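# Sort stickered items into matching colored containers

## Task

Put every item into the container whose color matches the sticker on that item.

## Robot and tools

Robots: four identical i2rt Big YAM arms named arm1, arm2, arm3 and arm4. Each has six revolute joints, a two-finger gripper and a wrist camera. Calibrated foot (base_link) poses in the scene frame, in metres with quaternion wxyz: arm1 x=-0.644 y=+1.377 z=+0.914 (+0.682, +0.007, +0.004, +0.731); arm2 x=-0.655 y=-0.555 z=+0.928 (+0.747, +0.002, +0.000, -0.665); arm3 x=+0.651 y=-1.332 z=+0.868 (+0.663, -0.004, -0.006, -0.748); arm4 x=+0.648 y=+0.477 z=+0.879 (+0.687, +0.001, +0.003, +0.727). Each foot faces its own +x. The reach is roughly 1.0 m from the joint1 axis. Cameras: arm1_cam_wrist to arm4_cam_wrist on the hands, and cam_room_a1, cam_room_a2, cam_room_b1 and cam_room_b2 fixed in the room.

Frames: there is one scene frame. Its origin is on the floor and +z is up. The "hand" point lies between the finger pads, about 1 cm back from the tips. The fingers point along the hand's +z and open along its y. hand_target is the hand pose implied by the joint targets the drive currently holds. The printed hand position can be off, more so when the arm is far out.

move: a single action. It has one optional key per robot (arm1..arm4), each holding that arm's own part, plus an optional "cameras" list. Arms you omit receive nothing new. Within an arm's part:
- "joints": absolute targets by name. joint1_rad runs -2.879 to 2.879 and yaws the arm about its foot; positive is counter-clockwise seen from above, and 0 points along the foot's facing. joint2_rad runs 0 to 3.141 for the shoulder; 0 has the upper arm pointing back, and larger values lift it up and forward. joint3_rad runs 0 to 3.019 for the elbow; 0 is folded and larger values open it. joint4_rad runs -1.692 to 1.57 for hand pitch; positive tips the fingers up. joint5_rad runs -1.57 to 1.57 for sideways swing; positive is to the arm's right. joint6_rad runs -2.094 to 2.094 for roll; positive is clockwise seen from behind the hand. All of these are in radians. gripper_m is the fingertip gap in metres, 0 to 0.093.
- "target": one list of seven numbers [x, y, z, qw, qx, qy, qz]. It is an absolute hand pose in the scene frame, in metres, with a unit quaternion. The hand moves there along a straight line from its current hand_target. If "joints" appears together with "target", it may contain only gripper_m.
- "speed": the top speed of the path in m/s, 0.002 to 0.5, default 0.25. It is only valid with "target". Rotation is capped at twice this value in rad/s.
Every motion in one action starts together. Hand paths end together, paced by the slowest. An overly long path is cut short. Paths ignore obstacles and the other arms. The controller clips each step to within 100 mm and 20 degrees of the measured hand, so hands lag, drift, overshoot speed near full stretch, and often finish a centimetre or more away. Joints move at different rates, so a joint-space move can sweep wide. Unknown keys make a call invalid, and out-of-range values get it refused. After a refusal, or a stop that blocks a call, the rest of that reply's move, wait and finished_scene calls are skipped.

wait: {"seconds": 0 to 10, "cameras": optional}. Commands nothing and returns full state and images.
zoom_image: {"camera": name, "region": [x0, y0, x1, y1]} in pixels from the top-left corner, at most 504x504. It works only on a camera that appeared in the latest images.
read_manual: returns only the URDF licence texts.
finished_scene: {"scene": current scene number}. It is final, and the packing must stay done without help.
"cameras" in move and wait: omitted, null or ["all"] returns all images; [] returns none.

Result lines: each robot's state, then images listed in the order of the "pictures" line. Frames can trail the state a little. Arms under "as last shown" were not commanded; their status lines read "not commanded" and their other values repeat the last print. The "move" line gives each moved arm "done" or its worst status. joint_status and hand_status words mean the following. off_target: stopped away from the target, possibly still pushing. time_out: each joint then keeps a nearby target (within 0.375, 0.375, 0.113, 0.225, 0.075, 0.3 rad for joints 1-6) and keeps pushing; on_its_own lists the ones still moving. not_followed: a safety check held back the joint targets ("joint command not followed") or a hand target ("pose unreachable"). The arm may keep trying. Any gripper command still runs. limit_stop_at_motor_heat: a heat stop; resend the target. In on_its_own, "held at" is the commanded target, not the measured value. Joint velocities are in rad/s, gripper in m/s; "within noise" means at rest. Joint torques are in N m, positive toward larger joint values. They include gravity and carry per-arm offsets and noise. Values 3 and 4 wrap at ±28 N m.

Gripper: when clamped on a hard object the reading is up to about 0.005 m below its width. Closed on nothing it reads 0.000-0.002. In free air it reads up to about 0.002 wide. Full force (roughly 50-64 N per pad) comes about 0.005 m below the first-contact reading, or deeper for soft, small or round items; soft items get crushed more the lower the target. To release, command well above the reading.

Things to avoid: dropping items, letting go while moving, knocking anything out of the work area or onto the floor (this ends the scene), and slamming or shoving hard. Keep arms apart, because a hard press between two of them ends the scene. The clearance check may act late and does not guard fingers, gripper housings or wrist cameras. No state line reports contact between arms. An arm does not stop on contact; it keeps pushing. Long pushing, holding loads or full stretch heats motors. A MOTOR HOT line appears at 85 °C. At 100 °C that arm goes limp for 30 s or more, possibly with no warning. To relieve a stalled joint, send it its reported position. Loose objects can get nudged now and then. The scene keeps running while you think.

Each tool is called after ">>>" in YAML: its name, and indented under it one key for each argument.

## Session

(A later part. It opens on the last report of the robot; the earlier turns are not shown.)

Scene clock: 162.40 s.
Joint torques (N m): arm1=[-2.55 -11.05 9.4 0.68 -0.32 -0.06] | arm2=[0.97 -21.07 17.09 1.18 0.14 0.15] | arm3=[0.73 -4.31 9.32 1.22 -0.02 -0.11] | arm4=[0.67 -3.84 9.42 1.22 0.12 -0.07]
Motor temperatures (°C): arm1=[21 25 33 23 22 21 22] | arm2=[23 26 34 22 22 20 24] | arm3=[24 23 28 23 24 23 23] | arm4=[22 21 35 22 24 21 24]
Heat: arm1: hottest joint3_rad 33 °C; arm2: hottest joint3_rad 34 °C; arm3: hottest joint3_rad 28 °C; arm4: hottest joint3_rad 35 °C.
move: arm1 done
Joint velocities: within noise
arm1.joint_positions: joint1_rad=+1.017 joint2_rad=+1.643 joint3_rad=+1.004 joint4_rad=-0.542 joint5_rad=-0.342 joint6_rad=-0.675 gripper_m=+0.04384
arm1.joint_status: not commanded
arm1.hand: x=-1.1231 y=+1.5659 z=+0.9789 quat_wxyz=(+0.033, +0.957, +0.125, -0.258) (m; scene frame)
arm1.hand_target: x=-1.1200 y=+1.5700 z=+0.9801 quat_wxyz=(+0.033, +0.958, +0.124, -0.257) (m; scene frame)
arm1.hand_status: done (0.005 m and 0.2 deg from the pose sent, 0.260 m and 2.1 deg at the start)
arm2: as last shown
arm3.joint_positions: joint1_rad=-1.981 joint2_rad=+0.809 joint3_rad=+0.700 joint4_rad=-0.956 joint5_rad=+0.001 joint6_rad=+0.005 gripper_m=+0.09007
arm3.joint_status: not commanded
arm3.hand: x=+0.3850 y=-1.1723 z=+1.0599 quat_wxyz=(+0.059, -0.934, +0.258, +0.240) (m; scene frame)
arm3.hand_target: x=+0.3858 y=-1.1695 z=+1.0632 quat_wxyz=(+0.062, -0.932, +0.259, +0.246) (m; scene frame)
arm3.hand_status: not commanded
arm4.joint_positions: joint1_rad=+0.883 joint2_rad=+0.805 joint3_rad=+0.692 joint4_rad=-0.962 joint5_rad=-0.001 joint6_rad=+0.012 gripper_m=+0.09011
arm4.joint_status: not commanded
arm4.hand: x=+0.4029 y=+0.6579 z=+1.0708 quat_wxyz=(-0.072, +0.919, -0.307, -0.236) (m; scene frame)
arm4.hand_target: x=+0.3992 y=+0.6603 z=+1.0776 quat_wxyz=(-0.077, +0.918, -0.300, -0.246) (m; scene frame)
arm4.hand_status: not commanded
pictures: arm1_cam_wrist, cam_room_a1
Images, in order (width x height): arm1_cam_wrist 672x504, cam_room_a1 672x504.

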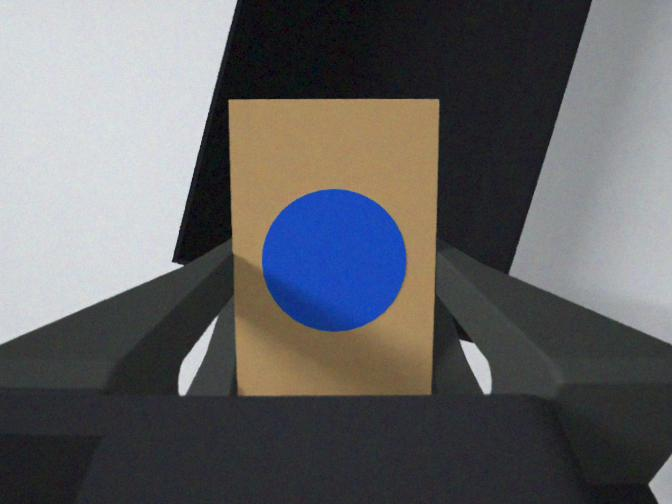

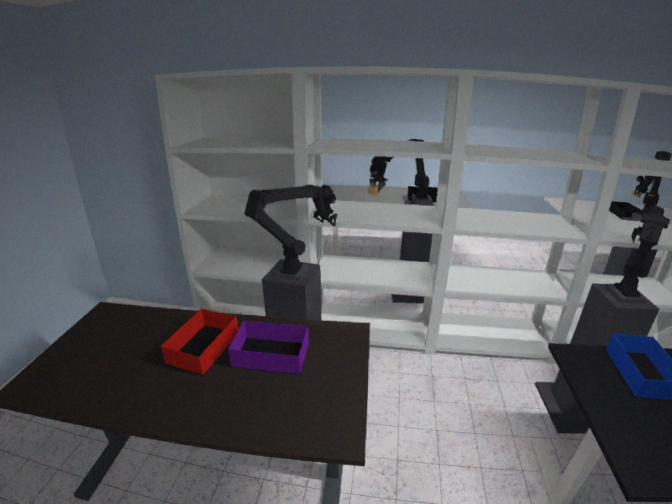

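>>> move:
  arm1: {"joints": {"joint2_rad": 0.8, "joint3_rad": 0.8, "joint4_rad": -1.05, "joint5_rad": 0, "joint6_rad": 0}}
  arm2: {"target": [-0.004, -0.942, 1.06, 0.2498, 0.253, 0.932, -0.0678], "speed": 0.12}
  cameras: []

>>> move:
  arm1: {"joints": {"joint1_rad": -2.254}}
  arm2: {"target": [-0.002, -0.942, 1.018, 0.2498, 0.253, 0.932, -0.0678], "speed": 0.04}
  cameras: ["arm2_cam_wrist", "arm1_cam_wrist"]

Scene clock: 171.80 s.
Joint torques (N m): arm1=[-2.37 -0.67 13.15 0.77 0.05 0.11] | arm2=[0.56 -22.24 11.45 2.63 0.08 0.13] | arm3=[0.73 -4.42 9.35 1.2 -0.02 -0.1] | arm4=[1.14 -3.9 9.43 1.2 0.12 -0.05]
Motor temperatures (°C): arm1=[21 26 33 23 22 21 22] | arm2=[23 26 37 22 22 20 24] | arm3=[24 23 28 23 24 23 23] | arm4=[22 21 35 22 24 21 24]
Heat: arm1: hottest joint3_rad 33 °C; arm2: hottest joint3_rad 37 °C; arm3: hottest joint3_rad 28 °C; arm4: hottest joint3_rad 35 °C.
move: arm1 done; arm2 off_target
Joint velocities: within noise
arm1.joint_positions: joint1_rad=+1.016 joint2_rad=+0.802 joint3_rad=+0.781 joint4_rad=-1.040 joint5_rad=-0.002 joint6_rad=-0.009 gripper_m=+0.04383
arm1.joint_status: all done
arm1.hand: x=-0.9134 y=+1.5214 z=+1.1459 quat_wxyz=(-0.060, +0.938, -0.229, -0.252) (m; scene frame)
arm1.hand_target: x=-0.9133 y=+1.5251 z=+1.1547 quat_wxyz=(-0.063, +0.935, -0.237, -0.257) (m; scene frame)
arm1.hand_status: not commanded
arm2.joint_positions: joint1_rad=+0.921 joint2_rad=+2.045 joint3_rad=+1.836 joint4_rad=-0.841 joint5_rad=-0.001 joint6_rad=-0.012 gripper_m=+0.05270
arm2.joint_status: not commanded
arm2.hand: x=-0.0083 y=-0.9373 z=+1.0721 quat_wxyz=(-0.249, -0.249, -0.934, +0.067) (m; scene frame)
arm2.hand_target: x=-0.0044 y=-0.9418 z=+1.0600 quat_wxyz=(-0.250, -0.253, -0.932, +0.068) (m; scene frame)
arm2.hand_status: off_target (0.014 m and 0.5 deg from the pose sent, 0.096 m and 2.3 deg at the start)
arm3, arm4: as last shown
pictures: none
No camera images: "cameras" was empty.

Scene clock: 174.53 s.
Joint torques (N m): arm1=[-2.08 -1.2 13.11 0.75 -0.04 0.1] | arm2=[0.73 -21.83 10.22 2.71 0.12 0.14] | arm3=[0.67 -4.31 9.33 1.26 -0.02 -0.1] | arm4=[0.56 -3.6 9.5 1.22 0.1 -0.06]
Motor temperatures (°C): arm1=[21 26 33 23 22 21 22] | arm2=[23 26 37 22 22 20 24] | arm3=[24 23 28 23 24 23 23] | arm4=[22 21 35 22 24 21 24]
Heat: arm1: hottest joint3_rad 33 °C; arm2: hottest joint3_rad 37 °C; arm3: hottest joint3_rad 28 °C; arm4: hottest joint3_rad 35 °C.
move: arm1 done; arm2 off_target
Joint velocities: within noise
arm1.joint_positions: joint1_rad=-2.249 joint2_rad=+0.802 joint3_rad=+0.781 joint4_rad=-1.040 joint5_rad=+0.002 joint6_rad=-0.007 gripper_m=+0.04384
arm1.joint_status: all done
arm1.hand: x=-0.3871 y=+1.1991 z=+1.1369 quat_wxyz=(-0.232, -0.287, -0.926, +0.078) (m; scene frame)
arm1.hand_target: x=-0.3862 y=+1.1970 z=+1.1456 quat_wxyz=(-0.238, -0.292, -0.923, +0.079) (m; scene frame)
arm1.hand_status: not commanded
arm2.joint_positions: joint1_rad=+0.921 joint2_rad=+2.075 joint3_rad=+1.795 joint4_rad=-0.752 joint5_rad=-0.001 joint6_rad=-0.012 gripper_m=+0.05270
arm2.joint_status: not commanded
arm2.hand: x=-0.0028 y=-0.9404 z=+1.0410 quat_wxyz=(-0.257, -0.248, -0.931, +0.069) (m; scene frame)
arm2.hand_target: x=-0.0027 y=-0.9416 z=+1.0182 quat_wxyz=(-0.250, -0.253, -0.932, +0.068) (m; scene frame)
arm2.hand_status: off_target (0.023 m and 1.0 deg from the pose sent, 0.055 m and 0.5 deg at the start)
arm3, arm4: as last shown
pictures: arm1_cam_wrist, arm2_cam_wrist
Images, in order (width x height): arm1_cam_wrist 672x504, arm2_cam_wrist 672x504.

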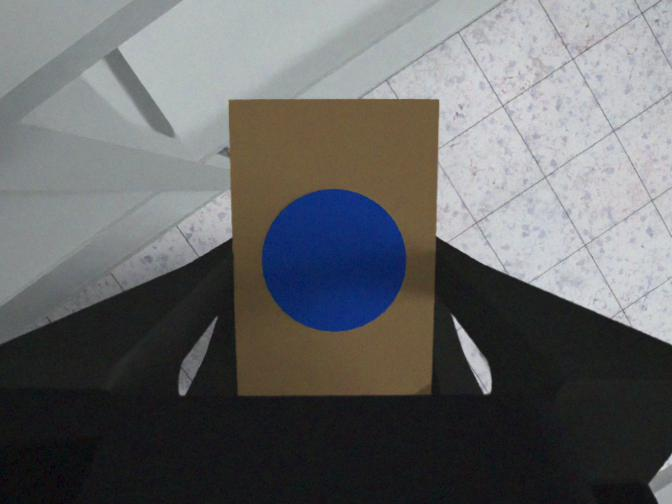

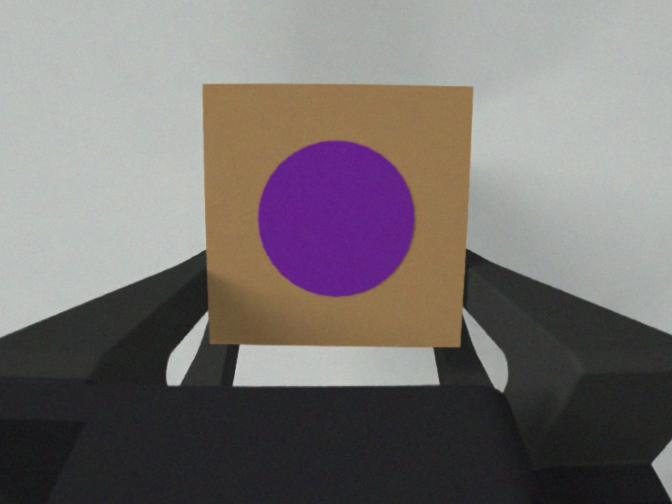

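>>> move:
  arm1: {"target": [-0.03, 0.953, 1.155, 0.247, 0.2888, 0.9217, -0.0774], "speed": 0.25}
  arm2: {"target": [-0.002, -0.942, 0.998, 0.2498, 0.253, 0.932, -0.0678], "speed": 0.03}
  cameras: ["arm2_cam_wrist", "arm1_cam_wrist"]

Scene clock: 183.00 s.
Joint torques (N m): arm1=[-1.85 -18.02 17.69 0.72 -0.02 0.11] | arm2=[0.91 -21.83 10.02 2.67 0.12 0.15] | arm3=[0.73 -4.25 9.39 1.22 -0.02 -0.11] | arm4=[1.08 -3.78 9.59 1.22 0.12 -0.1]
Motor temperatures (°C): arm1=[21 25 34 23 22 21 22] | arm2=[23 27 36 22 22 20 24] | arm3=[24 23 28 23 24 23 23] | arm4=[22 21 36 22 24 21 24]
Heat: arm1: hottest joint3_rad 34 °C; arm2: hottest joint3_rad 36 °C; arm3: hottest joint3_rad 28 °C; arm4: hottest joint3_rad 36 °C.
move: arm1 off_target; arm2 off_target
Joint velocities: within noise
arm1.joint_positions: joint1_rad=-2.249 joint2_rad=+1.972 joint3_rad=+1.929 joint4_rad=-1.048 joint5_rad=-0.005 joint6_rad=-0.006 gripper_m=+0.04383
arm1.joint_status: not commanded
arm1.hand: x=-0.0440 y=+0.9605 z=+1.1216 quat_wxyz=(-0.219, -0.288, -0.929, +0.071) (m; scene frame)
arm1.hand_target: x=-0.0319 y=+0.9542 z=+1.1550 quat_wxyz=(-0.248, -0.289, -0.922, +0.078) (m; scene frame)
arm1.hand_status: off_target (0.037 m and 3.4 deg from the pose sent, 0.434 m and 1.8 deg at the start)
arm2.joint_positions: joint1_rad=+0.921 joint2_rad=+2.090 joint3_rad=+1.772 joint4_rad=-0.709 joint5_rad=-0.001 joint6_rad=-0.012 gripper_m=+0.05270
arm2.joint_status: not commanded
arm2.hand: x=-0.0018 y=-0.9409 z=+1.0236 quat_wxyz=(-0.259, -0.248, -0.931, +0.070) (m; scene frame)
arm2.hand_target: x=-0.0028 y=-0.9415 z=+0.9984 quat_wxyz=(-0.250, -0.253, -0.932, +0.068) (m; scene frame)
arm2.hand_status: off_target (0.026 m and 1.2 deg from the pose sent, 0.043 m and 1.0 deg at the start)
arm3, arm4: as last shown
pictures: arm1_cam_wrist, arm2_cam_wrist
Images, in order (width x height): arm1_cam_wrist 672x504, arm2_cam_wrist 672x504.

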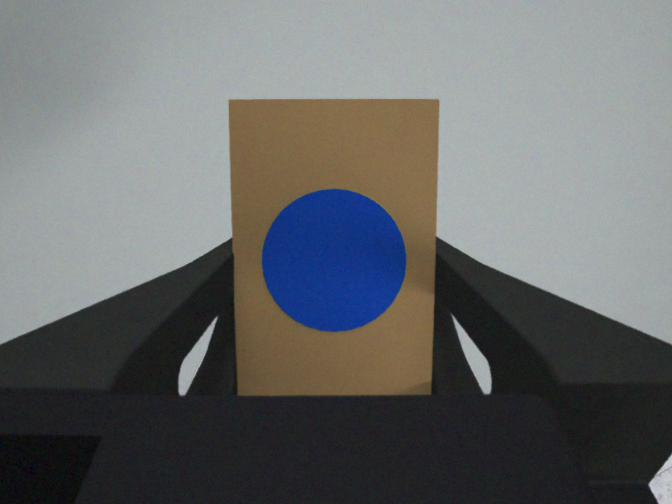

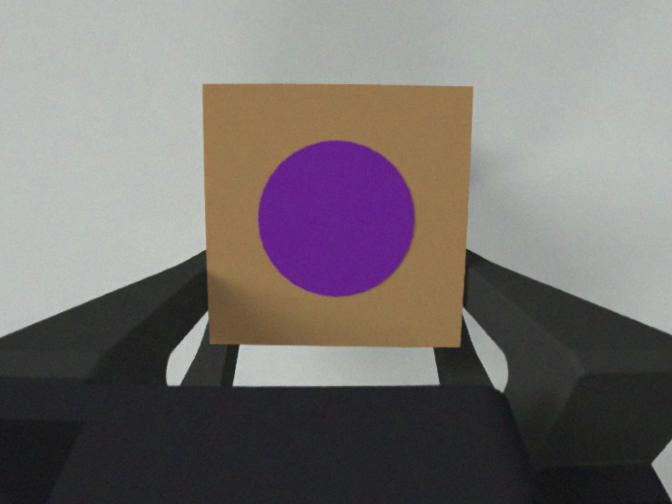

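>>> move:
  arm1: {"target": [-0.002, 0.933, 1.06, 0.247, 0.2888, 0.9217, -0.0774], "speed": 0.12}
  arm2: {"target": [-0.002, -0.942, 0.985, 0.2498, 0.253, 0.932, -0.0678], "speed": 0.03}
  cameras: ["arm2_cam_wrist"]

>>> move:
  arm1: {"target": [-0.0, 0.931, 1.015, 0.247, 0.2888, 0.9217, -0.0774], "speed": 0.04}
  arm2: {"target": [-0.002, -0.942, 0.97, 0.2498, 0.253, 0.932, -0.0678], "speed": 0.03}
  cameras: ["arm2_cam_wrist"]

Scene clock: 189.13 s.
Joint torques (N m): arm1=[-1.79 -19.72 14.45 1.77 0 0.16] | arm2=[0.79 -20.78 9.47 2.66 0.11 0.14] | arm3=[0.85 -4.37 9.33 1.25 -0.02 -0.11] | arm4=[0.73 -3.55 9.44 1.18 0.13 -0.08]
Motor temperatures (°C): arm1=[21 26 36 23 22 21 22] | arm2=[23 27 35 22 22 20 24] | arm3=[24 23 28 23 24 23 23] | arm4=[22 21 36 22 24 21 24]
Heat: arm1: hottest joint3_rad 36 °C; arm2: hottest joint3_rad 35 °C; arm3: hottest joint3_rad 28 °C; arm4: hottest joint3_rad 36 °C.
move: arm1 off_target; arm2 off_target
Joint velocities: within noise
arm1.joint_positions: joint1_rad=-2.249 joint2_rad=+2.103 joint3_rad=+1.929 joint4_rad=-0.912 joint5_rad=-0.005 joint6_rad=-0.005 gripper_m=+0.04383
arm1.joint_status: not commanded
arm1.hand: x=-0.0157 y=+0.9402 z=+1.0413 quat_wxyz=(-0.222, -0.288, -0.929, +0.071) (m; scene frame)
arm1.hand_target: x=-0.0030 y=+0.9336 z=+1.0602 quat_wxyz=(-0.247, -0.289, -0.922, +0.077) (m; scene frame)
arm1.hand_status: off_target (0.024 m and 3.1 deg from the pose sent, 0.079 m and 3.4 deg at the start)
arm2.joint_positions: joint1_rad=+0.921 joint2_rad=+2.090 joint3_rad=+1.762 joint4_rad=-0.680 joint5_rad=-0.001 joint6_rad=-0.012 gripper_m=+0.05270
arm2.joint_status: not commanded
arm2.hand: x=+0.0006 y=-0.9423 z=+1.0223 quat_wxyz=(-0.268, -0.247, -0.928, +0.072) (m; scene frame)
arm2.hand_target: x=-0.0034 y=-0.9412 z=+0.9859 quat_wxyz=(-0.250, -0.253, -0.932, +0.068) (m; scene frame)
arm2.hand_status: off_target (0.037 m and 2.3 deg from the pose sent, 0.039 m and 1.2 deg at the start)
arm3, arm4: as last shown
pictures: arm2_cam_wrist
Images, in order (width x height): arm2_cam_wrist 672x504.

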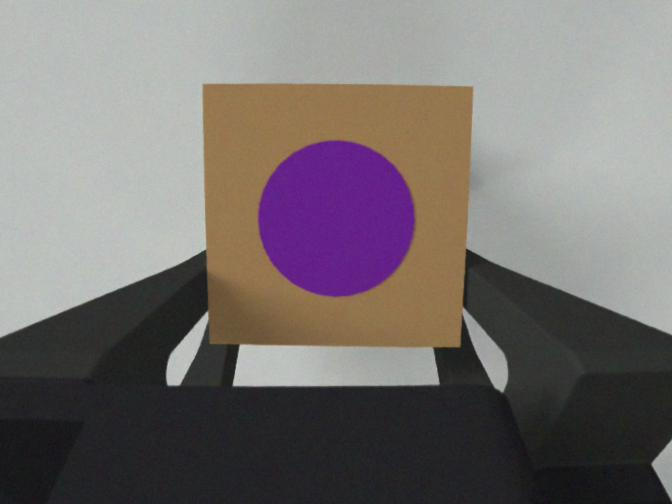

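Scene clock: 190.77 s.
Joint torques (N m): arm1=[-2.2 -19.37 11.52 2.03 -0.04 0.11] | arm2=[0.79 -19.72 8.84 2.58 0.13 0.14] | arm3=[0.5 -4.25 9.32 1.22 -0.01 -0.1] | arm4=[1.08 -4.13 9.57 1.17 0.12 -0.07]
Motor temperatures (°C): arm1=[21 26 36 23 22 21 22] | arm2=[23 27 35 22 22 20 24] | arm3=[24 23 28 23 24 23 23] | arm4=[22 21 36 22 24 21 24]
Heat: arm1: hottest joint3_rad 36 °C; arm2: hottest joint3_rad 35 °C; arm3: hottest joint3_rad 28 °C; arm4: hottest joint3_rad 36 °C.
move: arm1 done; arm2 off_target
Joint velocities: within noise
arm1.joint_positions: joint1_rad=-2.249 joint2_rad=+2.134 joint3_rad=+1.906 joint4_rad=-0.819 joint5_rad=-0.005 joint6_rad=-0.005 gripper_m=+0.04383
arm1.joint_status: not commanded
arm1.hand: x=-0.0052 y=+0.9327 z=+1.0180 quat_wxyz=(-0.240, -0.287, -0.924, +0.077) (m; scene frame)
arm1.hand_target: x=-0.0001 y=+0.9310 z=+1.0151 quat_wxyz=(-0.247, -0.289, -0.922, +0.077) (m; scene frame)
arm1.hand_status: done (0.006 m and 0.9 deg from the pose sent, 0.032 m and 3.1 deg at the start)
arm2.joint_positions: joint1_rad=+0.921 joint2_rad=+2.090 joint3_rad=+1.751 joint4_rad=-0.646 joint5_rad=-0.001 joint6_rad=-0.012 gripper_m=+0.05270
arm2.joint_status: not commanded
arm2.hand: x=+0.0036 y=-0.9441 z=+1.0216 quat_wxyz=(-0.279, -0.247, -0.925, +0.075) (m; scene frame)
arm2.hand_target: x=-0.0043 y=-0.9406 z=+0.9715 quat_wxyz=(-0.250, -0.253, -0.932, +0.068) (m; scene frame)
arm2.hand_status: off_target (0.052 m and 3.6 deg from the pose sent, 0.052 m and 2.3 deg at the start)
arm3, arm4: as last shown
pictures: arm2_cam_wrist
Images, in order (width x height): arm2_cam_wrist 672x504.

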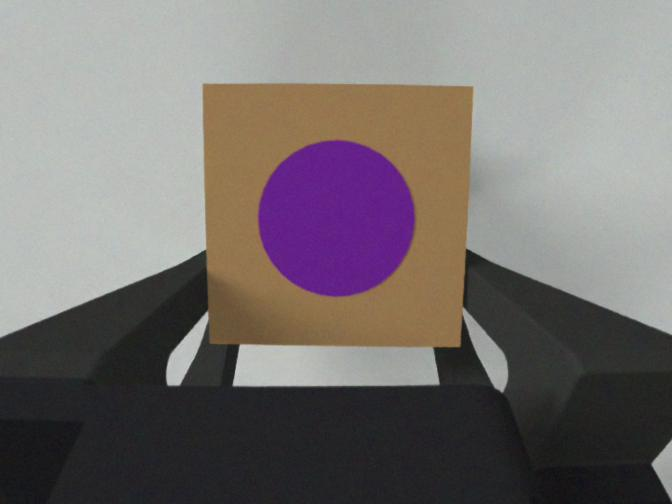

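>>> move:
  arm1: {"target": [0.0, 0.931, 0.998, 0.247, 0.2888, 0.9217, -0.0774], "speed": 0.03}
  arm2: {"target": [-0.0005, -0.942, 1.017, 0.254, 0.25, 0.931, -0.0688], "speed": 0.1}
  cameras: []

>>> move:
  arm2: {"joints": {"gripper_m": 0.09}}
  arm1: {"target": [0.0, 0.931, 0.99, 0.247, 0.2888, 0.9217, -0.0774], "speed": 0.03}
  cameras: ["arm2_cam_wrist"]

Scene clock: 198.03 s.
Joint torques (N m): arm1=[-1.49 -19.25 10.61 1.85 0.02 0.11] | arm2=[0.91 -22.89 13.12 0.55 0.06 0.11] | arm3=[0.62 -4.37 9.32 1.21 -0.02 -0.1] | arm4=[1.2 -3.49 9.58 1.17 0.1 -0.07]
Motor temperatures (°C): arm1=[21 27 36 23 22 21 22] | arm2=[23 27 34 22 22 20 24] | arm3=[24 23 28 23 24 23 23] | arm4=[22 21 36 22 24 21 24]
Heat: arm1: hottest joint3_rad 36 °C; arm2: hottest joint3_rad 34 °C; arm3: hottest joint3_rad 28 °C; arm4: hottest joint3_rad 36 °C.
move: arm1 off_target; arm2 done
Joint velocities: within noise
arm1.joint_positions: joint1_rad=-2.249 joint2_rad=+2.135 joint3_rad=+1.890 joint4_rad=-0.782 joint5_rad=-0.005 joint6_rad=-0.005 gripper_m=+0.04383
arm1.joint_status: not commanded
arm1.hand: x=-0.0026 y=+0.9308 z=+1.0144 quat_wxyz=(-0.250, -0.286, -0.922, +0.080) (m; scene frame)
arm1.hand_target: x=-0.0004 y=+0.9311 z=+0.9983 quat_wxyz=(-0.247, -0.289, -0.922, +0.077) (m; scene frame)
arm1.hand_status: off_target (0.017 m and 0.5 deg from the pose sent, 0.021 m and 0.9 deg at the start)
arm2.joint_positions: joint1_rad=+0.921 joint2_rad=+2.087 joint3_rad=+1.755 joint4_rad=-0.682 joint5_rad=-0.001 joint6_rad=-0.012 gripper_m=+0.05270
arm2.joint_status: not commanded
arm2.hand: x=-0.0017 y=-0.9410 z=+1.0206 quat_wxyz=(-0.265, -0.248, -0.929, +0.071) (m; scene frame)
arm2.hand_target: x=-0.0006 y=-0.9420 z=+1.0170 quat_wxyz=(-0.255, -0.250, -0.932, +0.069) (m; scene frame)
arm2.hand_status: done (0.004 m and 1.3 deg from the pose sent, 0.007 m and 3.0 deg at the start)
arm3, arm4: as last shown
pictures: none
No camera images: "cameras" was empty.

Scene clock: 199.00 s.
Joint torques (N m): arm1=[-1.9 -17.61 10.21 1.87 -0.04 0.07] | arm2=[0.85 -22.95 13.08 1.17 0.06 0.1] | arm3=[0.62 -4.31 9.35 1.2 -0.02 -0.11] | arm4=[0.73 -3.78 9.57 1.17 0.09 -0.07]
Motor temperatures (°C): arm1=[21 27 36 23 22 21 22] | arm2=[23 27 34 22 22 20 24] | arm3=[24 23 28 23 24 23 23] | arm4=[22 21 36 22 24 21 24]
Heat: arm1: hottest joint3_rad 36 °C; arm2: hottest joint3_rad 34 °C; arm3: hottest joint3_rad 28 °C; arm4: hottest joint3_rad 36 °C.
move: arm1 off_target; arm2 done
Joint velocities: within noise
arm1.joint_positions: joint1_rad=-2.249 joint2_rad=+2.135 joint3_rad=+1.885 joint4_rad=-0.764 joint5_rad=-0.005 joint6_rad=-0.004 gripper_m=+0.04383
arm1.joint_status: not commanded
arm1.hand: x=-0.0008 y=+0.9297 z=+1.0140 quat_wxyz=(-0.256, -0.286, -0.920, +0.082) (m; scene frame)
arm1.hand_target: x=-0.0006 y=+0.9313 z=+0.9905 quat_wxyz=(-0.247, -0.289, -0.922, +0.078) (m; scene frame)
arm1.hand_status: off_target (0.024 m and 1.2 deg from the pose sent, 0.024 m and 0.5 deg at the start)
arm2.joint_positions: joint1_rad=+0.921 joint2_rad=+2.087 joint3_rad=+1.755 joint4_rad=-0.699 joint5_rad=-0.001 joint6_rad=-0.012 gripper_m=+0.08993
arm2.joint_status: all done
arm2.hand: x=-0.0047 y=-0.9392 z=+1.0184 quat_wxyz=(-0.257, -0.248, -0.931, +0.069) (m; scene frame)
arm2.hand_target: x=-0.0006 y=-0.9420 z=+1.0172 quat_wxyz=(-0.255, -0.250, -0.932, +0.069) (m; scene frame)
arm2.hand_status: not commanded
arm3, arm4: as last shown
pictures: arm2_cam_wrist
Images, in order (width x height): arm2_cam_wrist 672x504.

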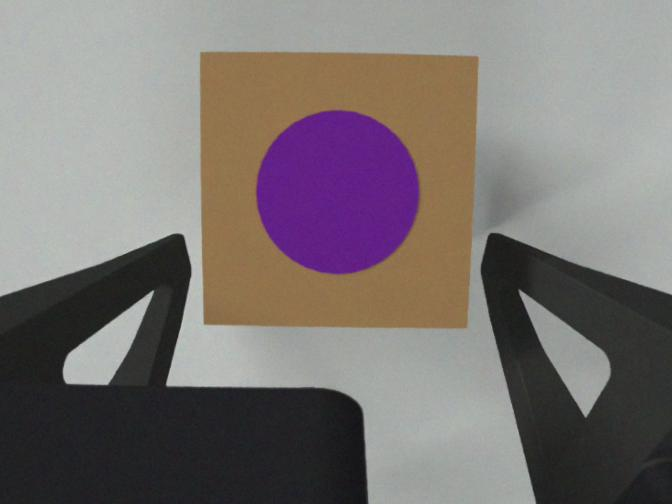

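>>> move:
  arm1: {"target": [-0.001, 0.930, 1.009, 0.25, 0.2868, 0.921, -0.079], "speed": 0.1}
  arm2: {"target": [-0.065, -0.904, 1.14, 0.2498, 0.253, 0.932, -0.0678], "speed": 0.2}
  cameras: ["arm2_cam_wrist"]

>>> move:
  arm1: {"joints": {"gripper_m": 0.09}}
  arm2: {"target": [-0.39, -0.71, 1.165, 0.2498, 0.253, 0.932, -0.0678], "speed": 0.35}
  cameras: ["arm1_cam_wrist"]

Scene clock: 209.83 s.
Joint torques (N m): arm1=[-1.55 -19.84 11.74 0.98 -0.01 0.04] | arm2=[0.91 -20.13 10.36 1.25 0.14 0.16] | arm3=[0.62 -4.42 9.36 1.24 -0.01 -0.11] | arm4=[0.97 -4.07 9.43 1.2 0.11 -0.06]
Motor temperatures (°C): arm1=[21 27 35 23 22 21 22] | arm2=[23 28 34 22 22 20 24] | arm3=[24 23 28 23 24 23 23] | arm4=[22 21 36 22 24 21 24]
Heat: arm1: hottest joint3_rad 35 °C; arm2: hottest joint3_rad 34 °C; arm3: hottest joint3_rad 28 °C; arm4: hottest joint3_rad 36 °C.
move: arm1 done; arm2 off_target
Joint velocities: within noise
arm1.joint_positions: joint1_rad=-2.249 joint2_rad=+2.135 joint3_rad=+1.885 joint4_rad=-0.764 joint5_rad=-0.006 joint6_rad=-0.004 gripper_m=+0.04383
arm1.joint_status: not commanded
arm1.hand: x=-0.0008 y=+0.9297 z=+1.0140 quat_wxyz=(-0.256, -0.286, -0.920, +0.082) (m; scene frame)
arm1.hand_target: x=-0.0010 y=+0.9299 z=+1.0092 quat_wxyz=(-0.250, -0.287, -0.921, +0.079) (m; scene frame)
arm1.hand_status: done (0.005 m and 0.7 deg from the pose sent, 0.005 m and 0.7 deg at the start)
arm2.joint_positions: joint1_rad=+0.921 joint2_rad=+1.818 joint3_rad=+1.700 joint4_rad=-0.891 joint5_rad=-0.001 joint6_rad=-0.012 gripper_m=+0.08993
arm2.joint_status: not commanded
arm2.hand: x=-0.0606 y=-0.9070 z=+1.1560 quat_wxyz=(-0.268, -0.248, -0.928, +0.073) (m; scene frame)
arm2.hand_target: x=-0.0650 y=-0.9040 z=+1.1404 quat_wxyz=(-0.250, -0.253, -0.932, +0.068) (m; scene frame)
arm2.hand_status: off_target (0.017 m and 2.2 deg from the pose sent, 0.140 m and 1.0 deg at the start)
arm3.joint_positions: joint1_rad=-1.981 joint2_rad=+0.809 joint3_rad=+0.700 joint4_rad=-0.956 joint5_rad=+0.001 joint6_rad=+0.005 gripper_m=+0.09007
arm3.joint_status: not commanded
arm3.hand: x=+0.3850 y=-1.1723 z=+1.0599 quat_wxyz=(+0.059, -0.934, +0.258, +0.240) (m; scene frame)
arm3.hand_target: x=+0.3858 y=-1.1695 z=+1.0632 quat_wxyz=(+0.062, -0.932, +0.259, +0.246) (m; scene frame)
arm3.hand_status: not commanded
arm4.joint_positions: joint1_rad=+0.883 joint2_rad=+0.805 joint3_rad=+0.692 joint4_rad=-0.962 joint5_rad=-0.001 joint6_rad=+0.012 gripper_m=+0.09011
arm4.joint_status: not commanded
arm4.hand: x=+0.4029 y=+0.6579 z=+1.0708 quat_wxyz=(-0.072, +0.919, -0.307, -0.236) (m; scene frame)
arm4.hand_target: x=+0.3992 y=+0.6603 z=+1.0776 quat_wxyz=(-0.077, +0.918, -0.300, -0.246) (m; scene frame)
arm4.hand_status: not commanded
pictures: arm2_cam_wrist
Images, in order (width x height): arm2_cam_wrist 672x504.

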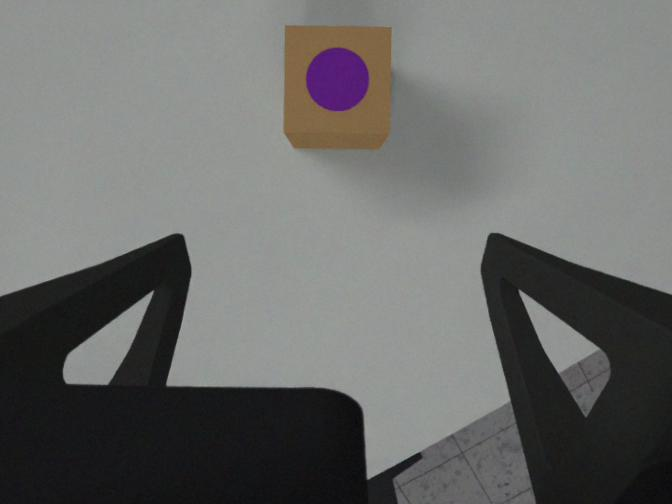

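Scene clock: 211.63 s.
Joint torques (N m): arm1=[-2.02 -19.84 11.73 0.96 0.01 0.04] | arm2=[1.55 -3.08 10.44 1.24 0.14 0.22] | arm3=[0.73 -4.42 9.32 1.21 -0.02 -0.11] | arm4=[1.03 -3.55 9.47 1.14 0.1 -0.07]
Motor temperatures (°C): arm1=[21 27 35 23 21 21 22] | arm2=[23 27 34 22 22 20 24] | arm3=[24 23 28 23 24 23 23] | arm4=[22 21 36 22 24 21 24]
Heat: arm1: hottest joint3_rad 35 °C; arm2: hottest joint3_rad 34 °C; arm3: hottest joint3_rad 28 °C; arm4: hottest joint3_rad 36 °C.
move: arm1 done; arm2 off_target
Joint velocities: within noise
arm1.joint_positions: joint1_rad=-2.249 joint2_rad=+2.135 joint3_rad=+1.885 joint4_rad=-0.764 joint5_rad=-0.006 joint6_rad=-0.004 gripper_m=+0.08996
arm1.joint_status: all done
arm1.hand: x=-0.0008 y=+0.9297 z=+1.0135 quat_wxyz=(-0.255, -0.286, -0.920, +0.081) (m; scene frame)
arm1.hand_target: x=-0.0011 y=+0.9299 z=+1.0092 quat_wxyz=(-0.250, -0.287, -0.921, +0.079) (m; scene frame)
arm1.hand_status: not commanded
arm2.joint_positions: joint1_rad=+0.924 joint2_rad=+0.774 joint3_rad=+0.808 joint4_rad=-1.043 joint5_rad=+0.005 joint6_rad=-0.008 gripper_m=+0.08993
arm2.joint_status: not commanded
arm2.hand: x=-0.3876 y=-0.7144 z=+1.1765 quat_wxyz=(-0.267, -0.249, -0.928, +0.074) (m; scene frame)
arm2.hand_target: x=-0.3901 y=-0.7101 z=+1.1653 quat_wxyz=(-0.250, -0.253, -0.932, +0.068) (m; scene frame)
arm2.hand_status: off_target (0.013 m and 2.2 deg from the pose sent, 0.384 m and 2.2 deg at the start)
arm3, arm4: as last shown
pictures: arm1_cam_wrist
Images, in order (width x height): arm1_cam_wrist 672x504.

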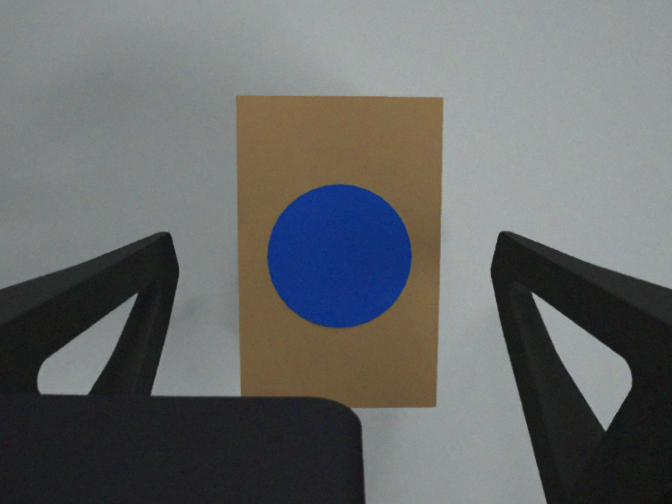

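>>> move:
  arm1: {"target": [-0.065, 0.975, 1.14, 0.247, 0.2888, 0.9217, -0.0774], "speed": 0.2}
  arm2: {"joints": {"joint2_rad": 0.8, "joint3_rad": 0.7, "joint4_rad": -0.95}}
  arm3: {"target": [0.25, -1.09, 1.16, 0.0679, -0.9321, 0.2533, 0.2498], "speed": 0.25}
  cameras: []

>>> move:
  arm1: {"target": [-0.39, 1.2, 1.165, 0.247, 0.2888, 0.9217, -0.0774], "speed": 0.35}
  arm3: {"target": [0.075, -0.985, 1.145, 0.0679, -0.9321, 0.2533, 0.2498], "speed": 0.25}
  arm4: {"target": [0.25, 0.76, 1.16, 0.0783, -0.9207, 0.2921, 0.2467], "speed": 0.25}
  cameras: ["arm3_cam_wrist", "arm4_cam_wrist"]

Scene clock: 219.90 s.
Joint torques (N m): arm1=[-1.73 -16.26 11.54 0.81 -0.01 0.08] | arm2=[1.55 -3.72 11.03 2.55 0.15 0.21] | arm3=[1.44 -10.23 13.46 0.64 0.11 -0.12] | arm4=[0.85 -3.72 9.57 1.2 0.13 -0.1]
Motor temperatures (°C): arm1=[21 27 35 23 21 21 22] | arm2=[23 27 34 22 22 20 23] | arm3=[24 23 28 23 24 23 23] | arm4=[22 21 36 22 24 21 24]
Heat: arm1: hottest joint3_rad 35 °C; arm2: hottest joint3_rad 34 °C; arm3: hottest joint3_rad 28 °C; arm4: hottest joint3_rad 36 °C.
move: arm1 done; arm2 done; arm3 off_target
Joint velocities: within noise
arm1.joint_positions: joint1_rad=-2.249 joint2_rad=+1.855 joint3_rad=+1.786 joint4_rad=-0.952 joint5_rad=-0.006 joint6_rad=-0.004 gripper_m=+0.08996
arm1.joint_status: not commanded
arm1.hand: x=-0.0636 y=+0.9746 z=+1.1430 quat_wxyz=(-0.252, -0.286, -0.921, +0.080) (m; scene frame)
arm1.hand_target: x=-0.0651 y=+0.9749 z=+1.1400 quat_wxyz=(-0.247, -0.289, -0.922, +0.077) (m; scene frame)
arm1.hand_status: done (0.003 m and 0.8 deg from the pose sent, 0.149 m and 1.1 deg at the start)
arm2.joint_positions: joint1_rad=+0.924 joint2_rad=+0.794 joint3_rad=+0.705 joint4_rad=-0.969 joint5_rad=+0.005 joint6_rad=-0.008 gripper_m=+0.08993
arm2.joint_status: all done
arm2.hand: x=-0.3922 y=-0.7115 z=+1.1279 quat_wxyz=(-0.244, -0.251, -0.934, +0.068) (m; scene frame)
arm2.hand_target: x=-0.3881 y=-0.7111 z=+1.1261 quat_wxyz=(-0.248, -0.253, -0.933, +0.068) (m; scene frame)
arm2.hand_status: not commanded
arm3.joint_positions: joint1_rad=-1.981 joint2_rad=+1.223 joint3_rad=+1.172 joint4_rad=-1.027 joint5_rad=+0.007 joint6_rad=+0.002 gripper_m=+0.09007
arm3.joint_status: not commanded
arm3.hand: x=+0.2594 y=-1.0963 z=+1.1376 quat_wxyz=(+0.061, -0.936, +0.258, +0.233) (m; scene frame)
arm3.hand_target: x=+0.2508 y=-1.0905 z=+1.1598 quat_wxyz=(+0.068, -0.932, +0.253, +0.250) (m; scene frame)
arm3.hand_status: off_target (0.025 m and 2.2 deg from the pose sent, 0.187 m and 1.7 deg at the start)
arm4: as last shown
pictures: none
No camera images: "cameras" was empty.

Scene clock: 221.83 s.
Joint torques (N m): arm1=[-2.78 -0.85 11.55 0.85 -0.05 -0.03] | arm2=[1.55 -3.55 11 2.52 0.16 0.22] | arm3=[1.03 -20.01 14.08 0.62 0.05 -0.13] | arm4=[1.73 -9.52 12.44 0.5 0.19 -0.06]
Motor temperatures (°C): arm1=[21 27 35 23 21 21 22] | arm2=[23 27 34 22 22 20 23] | arm3=[24 23 29 23 24 23 23] | arm4=[22 21 36 22 24 21 24]
Heat: arm1: hottest joint3_rad 35 °C; arm2: hottest joint3_rad 34 °C; arm3: hottest joint3_rad 29 °C; arm4: hottest joint3_rad 36 °C.
move: arm1 done; arm3 off_target; arm4 off_target
Joint velocities: within noise
arm1.joint_positions: joint1_rad=-2.249 joint2_rad=+0.768 joint3_rad=+0.832 joint4_rad=-1.082 joint5_rad=-0.011 joint6_rad=-0.004 gripper_m=+0.08996
arm1.joint_status: not commanded
arm1.hand: x=-0.3873 y=+1.2020 z=+1.1673 quat_wxyz=(-0.254, -0.285, -0.921, +0.078) (m; scene frame)
arm1.hand_target: x=-0.3899 y=+1.2001 z=+1.1650 quat_wxyz=(-0.247, -0.289, -0.922, +0.077) (m; scene frame)
arm1.hand_status: done (0.004 m and 1.0 deg from the pose sent, 0.397 m and 0.8 deg at the start)
arm2: as last shown
arm3.joint_positions: joint1_rad=-1.981 joint2_rad=+1.761 joint3_rad=+1.724 joint4_rad=-1.047 joint5_rad=+0.007 joint6_rad=-0.001 gripper_m=+0.09007
arm3.joint_status: not commanded
arm3.hand: x=+0.0849 y=-0.9940 z=+1.1202 quat_wxyz=(+0.061, -0.937, +0.256, +0.229) (m; scene frame)
arm3.hand_target: x=+0.0762 y=-0.9857 z=+1.1450 quat_wxyz=(+0.068, -0.932, +0.253, +0.250) (m; scene frame)
arm3.hand_status: off_target (0.028 m and 2.6 deg from the pose sent, 0.216 m and 2.2 deg at the start)
arm4.joint_positions: joint1_rad=+0.896 joint2_rad=+1.280 joint3_rad=+1.192 joint4_rad=-0.984 joint5_rad=+0.003 joint6_rad=+0.012 gripper_m=+0.09011
arm4.joint_status: not commanded
arm4.hand: x=+0.2616 y=+0.7553 z=+1.1434 quat_wxyz=(-0.073, +0.921, -0.301, -0.237) (m; scene frame)
arm4.hand_target: x=+0.2505 y=+0.7595 z=+1.1599 quat_wxyz=(-0.078, +0.921, -0.292, -0.247) (m; scene frame)
arm4.hand_status: off_target (0.021 m and 1.7 deg from the pose sent, 0.204 m and 2.2 deg at the start)
pictures: arm3_cam_wrist, arm4_cam_wrist
Images, in order (width x height): arm3_cam_wrist 672x504, arm4_cam_wrist 672x504.

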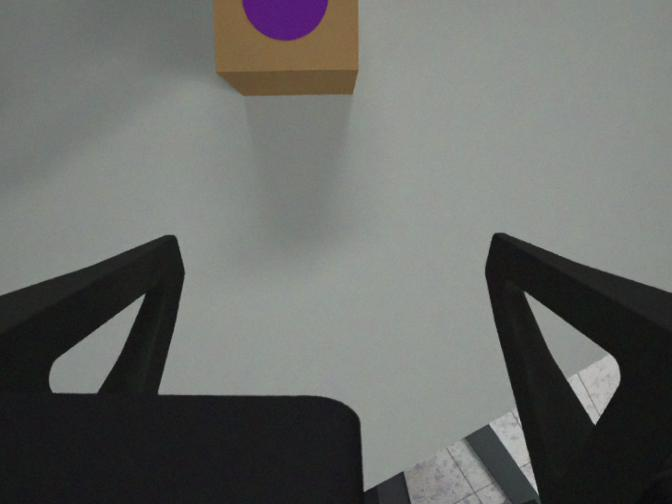

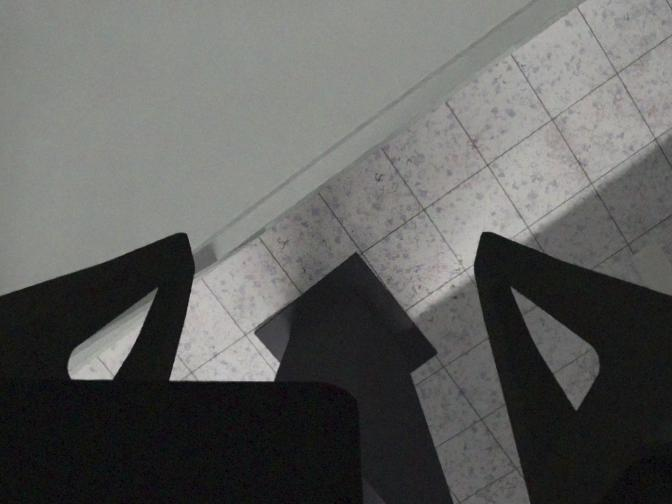

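>>> move:
  arm3: {"target": [0.026, -0.984, 1.112, 0.067, -0.933, 0.25, 0.25], "speed": 0.12}
  arm4: {"target": [0.075, 0.885, 1.145, 0.0783, -0.9207, 0.2921, 0.2467], "speed": 0.25}
  cameras: ["arm3_cam_wrist", "arm4_cam_wrist"]

Scene clock: 236.73 s.
Joint torques (N m): arm1=[-2.49 -0.44 11.78 0.76 -0.01 -0.04] | arm2=[1.61 -3.66 11 2.52 0.14 0.21] | arm3=[2.08 -20.78 14.11 1.42 0.13 0.03] | arm4=[1.2 -19.78 12.88 0.36 0.16 -0.09]
Motor temperatures (°C): arm1=[21 26 34 23 21 21 22] | arm2=[23 26 34 22 22 20 23] | arm3=[24 25 30 23 24 23 23] | arm4=[22 22 37 22 24 21 24]
Heat: arm1: hottest joint3_rad 34 °C; arm2: hottest joint3_rad 34 °C; arm3: hottest joint3_rad 30 °C; arm4: hottest joint3_rad 37 °C.
move: arm3 off_target; arm4 off_target
Joint velocities: within noise
arm1, arm2: as last shown
arm3.joint_positions: joint1_rad=-1.959 joint2_rad=+1.876 joint3_rad=+1.814 joint4_rad=-1.034 joint5_rad=+0.020 joint6_rad=+0.009 gripper_m=+0.09007
arm3.joint_status: not commanded
arm3.hand: x=+0.0465 y=-0.9869 z=+1.0913 quat_wxyz=(+0.061, -0.939, +0.253, +0.223) (m; scene frame)
arm3.hand_target: x=+0.0275 y=-0.9850 z=+1.1121 quat_wxyz=(+0.067, -0.933, +0.250, +0.250) (m; scene frame)
arm3.hand_status: off_target (0.029 m and 3.2 deg from the pose sent, 0.060 m and 2.6 deg at the start)
arm4.joint_positions: joint1_rad=+0.896 joint2_rad=+1.854 joint3_rad=+1.827 joint4_rad=-1.050 joint5_rad=+0.003 joint6_rad=+0.012 gripper_m=+0.09011
arm4.joint_status: not commanded
arm4.hand: x=+0.0865 y=+0.8799 z=+1.1291 quat_wxyz=(-0.072, +0.921, -0.301, -0.235) (m; scene frame)
arm4.hand_target: x=+0.0757 y=+0.8843 z=+1.1450 quat_wxyz=(-0.079, +0.921, -0.292, -0.247) (m; scene frame)
arm4.hand_status: off_target (0.020 m and 1.9 deg from the pose sent, 0.227 m and 1.7 deg at the start)
pictures: arm3_cam_wrist, arm4_cam_wrist
Images, in order (width x height): arm3_cam_wrist 672x504, arm4_cam_wrist 672x504.

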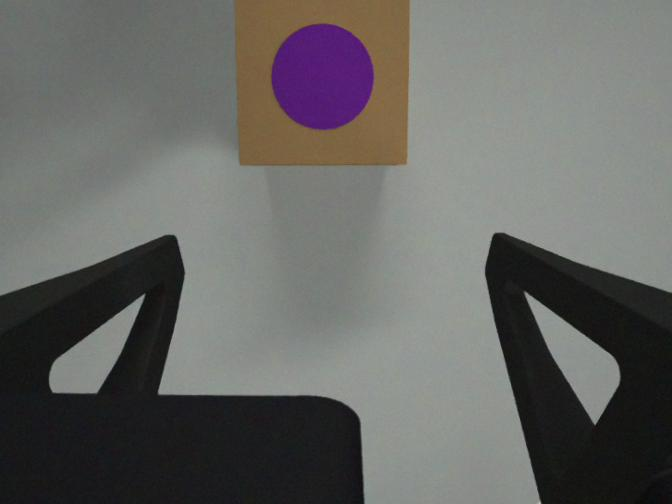

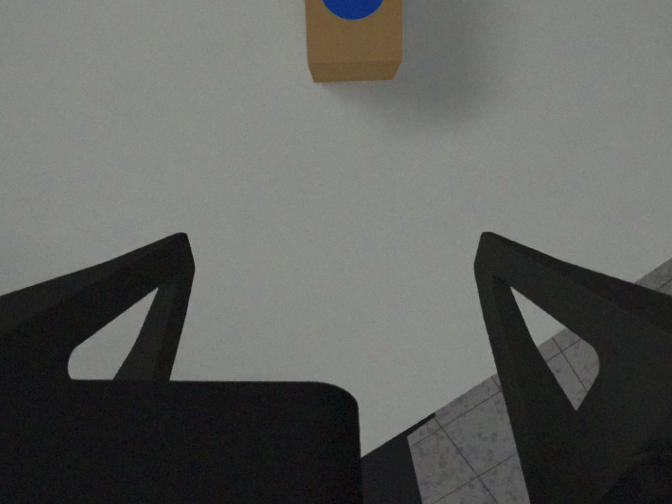

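>>> move:
  arm3: {"target": [-0.016, -0.961, 1.02, 0.067, -0.933, 0.25, 0.25], "speed": 0.1}
  arm4: {"target": [-0.006, 0.955, 1.016, 0.0783, -0.9207, 0.2921, 0.2467], "speed": 0.12}
  cameras: ["arm3_cam_wrist", "arm4_cam_wrist"]

Scene clock: 248.97 s.
Joint torques (N m): arm1=[-2.61 -0.26 11.54 0.8 -0.05 0.01] | arm2=[1.55 -3.66 10.99 2.52 0.15 0.22] | arm3=[2.26 -21.07 13.07 1.46 0.1 0.01] | arm4=[-0.03 -23.53 12.44 1.28 -0.04 -0.08]
Motor temperatures (°C): arm1=[21 26 34 23 21 21 22] | arm2=[23 26 34 22 22 20 23] | arm3=[24 25 31 23 24 23 23] | arm4=[22 23 37 22 24 21 24]
Heat: arm1: hottest joint3_rad 34 °C; arm2: hottest joint3_rad 34 °C; arm3: hottest joint3_rad 31 °C; arm4: hottest joint3_rad 37 °C.
move: arm3 off_target; arm4 off_target
Joint velocities: within noise
arm1, arm2: as last shown
arm3.joint_positions: joint1_rad=-1.959 joint2_rad=+2.024 joint3_rad=+1.847 joint4_rad=-0.885 joint5_rad=+0.020 joint6_rad=+0.010 gripper_m=+0.09004
arm3.joint_status: not commanded
arm3.hand: x=+0.0026 y=-0.9633 z=+1.0209 quat_wxyz=(+0.065, -0.935, +0.252, +0.239) (m; scene frame)
arm3.hand_target: x=-0.0151 y=-0.9617 z=+1.0199 quat_wxyz=(+0.067, -0.933, +0.250, +0.250) (m; scene frame)
arm3.hand_status: off_target (0.019 m and 1.3 deg from the pose sent, 0.098 m and 3.2 deg at the start)
arm4.joint_positions: joint1_rad=+0.890 joint2_rad=+2.193 joint3_rad=+2.068 joint4_rad=-0.952 joint5_rad=+0.001 joint6_rad=-0.002 gripper_m=+0.09007
arm4.joint_status: not commanded
arm4.hand: x=+0.0053 y=+0.9420 z=+1.0153 quat_wxyz=(-0.073, +0.923, -0.297, -0.234) (m; scene frame)
arm4.hand_target: x=-0.0050 y=+0.9545 z=+1.0159 quat_wxyz=(-0.079, +0.921, -0.292, -0.247) (m; scene frame)
arm4.hand_status: off_target (0.017 m and 1.7 deg from the pose sent, 0.164 m and 1.9 deg at the start)
pictures: arm3_cam_wrist, arm4_cam_wrist
Images, in order (width x height): arm3_cam_wrist 672x504, arm4_cam_wrist 672x504.

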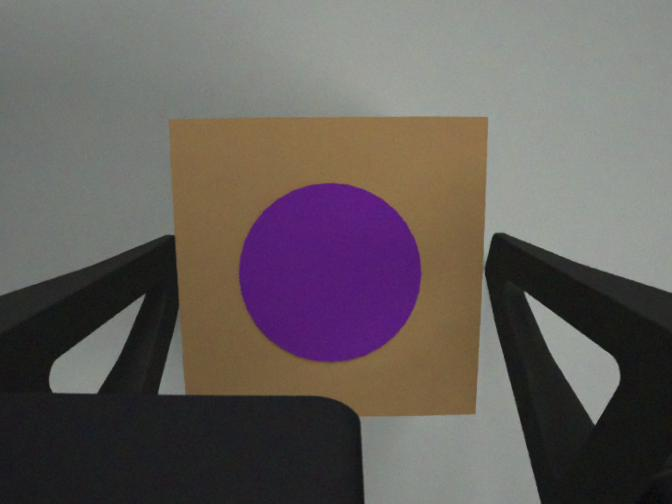

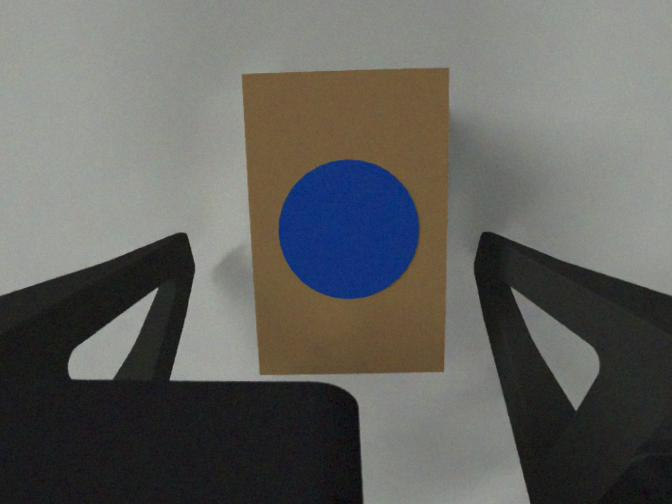

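>>> move:
  arm3: {"joints": {"gripper_m": 0.046}}
  arm4: {"joints": {"gripper_m": 0.038}}
  cameras: []

>>> move:
  arm3: {"target": [0.015, -0.965, 1.15, 0.067, -0.933, 0.25, 0.25], "speed": 0.2}
  arm4: {"target": [0.015, 0.945, 1.15, 0.0783, -0.9207, 0.2921, 0.2467], "speed": 0.2}
  cameras: ["arm3_cam_wrist", "arm4_cam_wrist"]

Scene clock: 289.07 s.
Joint torques (N m): arm1=[-3.08 -0.15 11.78 0.77 0.01 -0.05] | arm2=[1.61 -3.6 11.02 2.55 0.15 0.21] | arm3=[1.96 -21.13 13.05 1.35 0.15 -0.01] | arm4=[0.38 -23.59 12.55 1.13 -0.02 -0.08]
Motor temperatures (°C): arm1=[21 25 34 23 21 21 22] | arm2=[23 25 34 22 22 20 23] | arm3=[24 27 34 23 24 23 23] | arm4=[22 27 37 22 24 21 24]
Heat: arm1: hottest joint3_rad 34 °C; arm2: hottest joint3_rad 34 °C; arm3: hottest joint3_rad 34 °C; arm4: hottest joint3_rad 37 °C.
move: arm3 off_target; arm4 off_target
Joint velocities: within noise
arm1.joint_positions: joint1_rad=-2.250 joint2_rad=+0.768 joint3_rad=+0.832 joint4_rad=-1.082 joint5_rad=-0.011 joint6_rad=-0.004 gripper_m=+0.08996
arm1.joint_status: not commanded
arm1.hand: x=-0.3873 y=+1.2019 z=+1.1673 quat_wxyz=(-0.254, -0.285, -0.921, +0.079) (m; scene frame)
arm1.hand_target: x=-0.3900 y=+1.2000 z=+1.1650 quat_wxyz=(-0.247, -0.289, -0.922, +0.077) (m; scene frame)
arm1.hand_status: not commanded
arm2: as last shown
arm3.joint_positions: joint1_rad=-1.956 joint2_rad=+2.025 joint3_rad=+1.847 joint4_rad=-0.882 joint5_rad=+0.019 joint6_rad=+0.012 gripper_m=+0.05291
arm3.joint_status: gripper_m off_target (ended at +0.05294, target +0.04600)
arm3.hand: x=+0.0008 y=-0.9654 z=+1.0207 quat_wxyz=(+0.064, -0.935, +0.251, +0.240) (m; scene frame)
arm3.hand_target: x=-0.0151 y=-0.9617 z=+1.0199 quat_wxyz=(+0.067, -0.933, +0.250, +0.250) (m; scene frame)
arm3.hand_status: not commanded
arm4.joint_positions: joint1_rad=+0.890 joint2_rad=+2.193 joint3_rad=+2.068 joint4_rad=-0.952 joint5_rad=+0.000 joint6_rad=-0.003 gripper_m=+0.04417
arm4.joint_status: gripper_m off_target (ended at +0.04419, target +0.03800)
arm4.hand: x=+0.0052 y=+0.9420 z=+1.0153 quat_wxyz=(-0.073, +0.923, -0.297, -0.234) (m; scene frame)
arm4.hand_target: x=-0.0050 y=+0.9544 z=+1.0159 quat_wxyz=(-0.078, +0.921, -0.292, -0.247) (m; scene frame)
arm4.hand_status: not commanded
pictures: none
No camera images: "cameras" was empty.

Scene clock: 290.53 s.
Joint torques (N m): arm1=[-2.67 0.26 11.64 0.92 -0.07 0] | arm2=[1.49 -3.6 11.02 2.54 0.16 0.21] | arm3=[0.79 -22.71 13.38 0.68 -0.07 -0.12] | arm4=[0.67 -26.4 12.23 0.4 -0.04 -0.09]
Motor temperatures (°C): arm1=[21 25 34 23 21 21 22] | arm2=[23 25 34 22 22 20 23] | arm3=[24 27 34 23 24 23 23] | arm4=[22 27 38 22 24 21 25]
Heat: arm1: hottest joint3_rad 34 °C; arm2: hottest joint3_rad 34 °C; arm3: hottest joint3_rad 34 °C; arm4: hottest joint3_rad 38 °C.
move: arm3 off_target; arm4 off_target
Joint velocities: within noise
arm1, arm2: as last shown
arm3.joint_positions: joint1_rad=-1.956 joint2_rad=+1.951 joint3_rad=+2.022 joint4_rad=-1.149 joint5_rad=+0.017 joint6_rad=+0.010 gripper_m=+0.05291
arm3.joint_status: not commanded
arm3.hand: x=+0.0199 y=-0.9749 z=+1.1288 quat_wxyz=(+0.062, -0.938, +0.251, +0.232) (m; scene frame)
arm3.hand_target: x=+0.0159 y=-0.9655 z=+1.1501 quat_wxyz=(+0.067, -0.933, +0.250, +0.250) (m; scene frame)
arm3.hand_status: off_target (0.024 m and 2.2 deg from the pose sent, 0.130 m and 1.2 deg at the start)
arm4.joint_positions: joint1_rad=+0.887 joint2_rad=+2.165 joint3_rad=+2.310 joint4_rad=-1.236 joint5_rad=-0.001 joint6_rad=-0.006 gripper_m=+0.04417
arm4.joint_status: not commanded
arm4.hand: x=+0.0166 y=+0.9373 z=+1.1237 quat_wxyz=(-0.071, +0.925, -0.297, -0.227) (m; scene frame)
arm4.hand_target: x=+0.0159 y=+0.9443 z=+1.1497 quat_wxyz=(-0.079, +0.921, -0.292, -0.247) (m; scene frame)
arm4.hand_status: off_target (0.027 m and 2.5 deg from the pose sent, 0.135 m and 1.6 deg at the start)
pictures: arm3_cam_wrist, arm4_cam_wrist
Images, in order (width x height): arm3_cam_wrist 672x504, arm4_cam_wrist 672x504.

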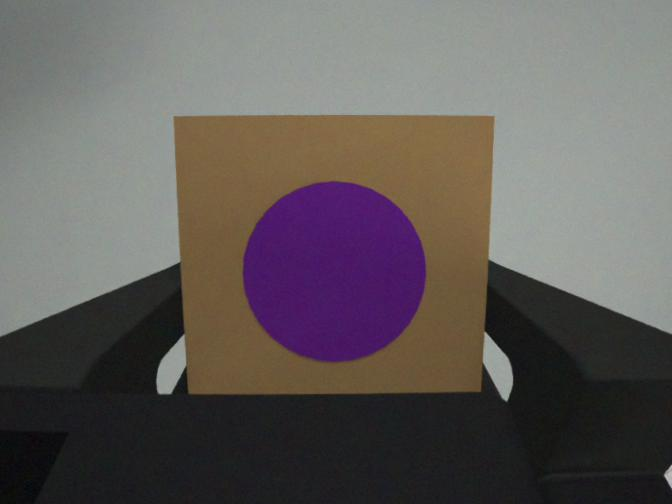

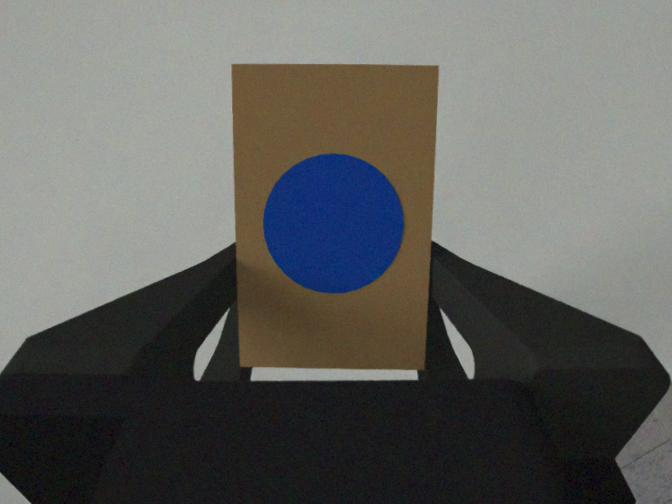

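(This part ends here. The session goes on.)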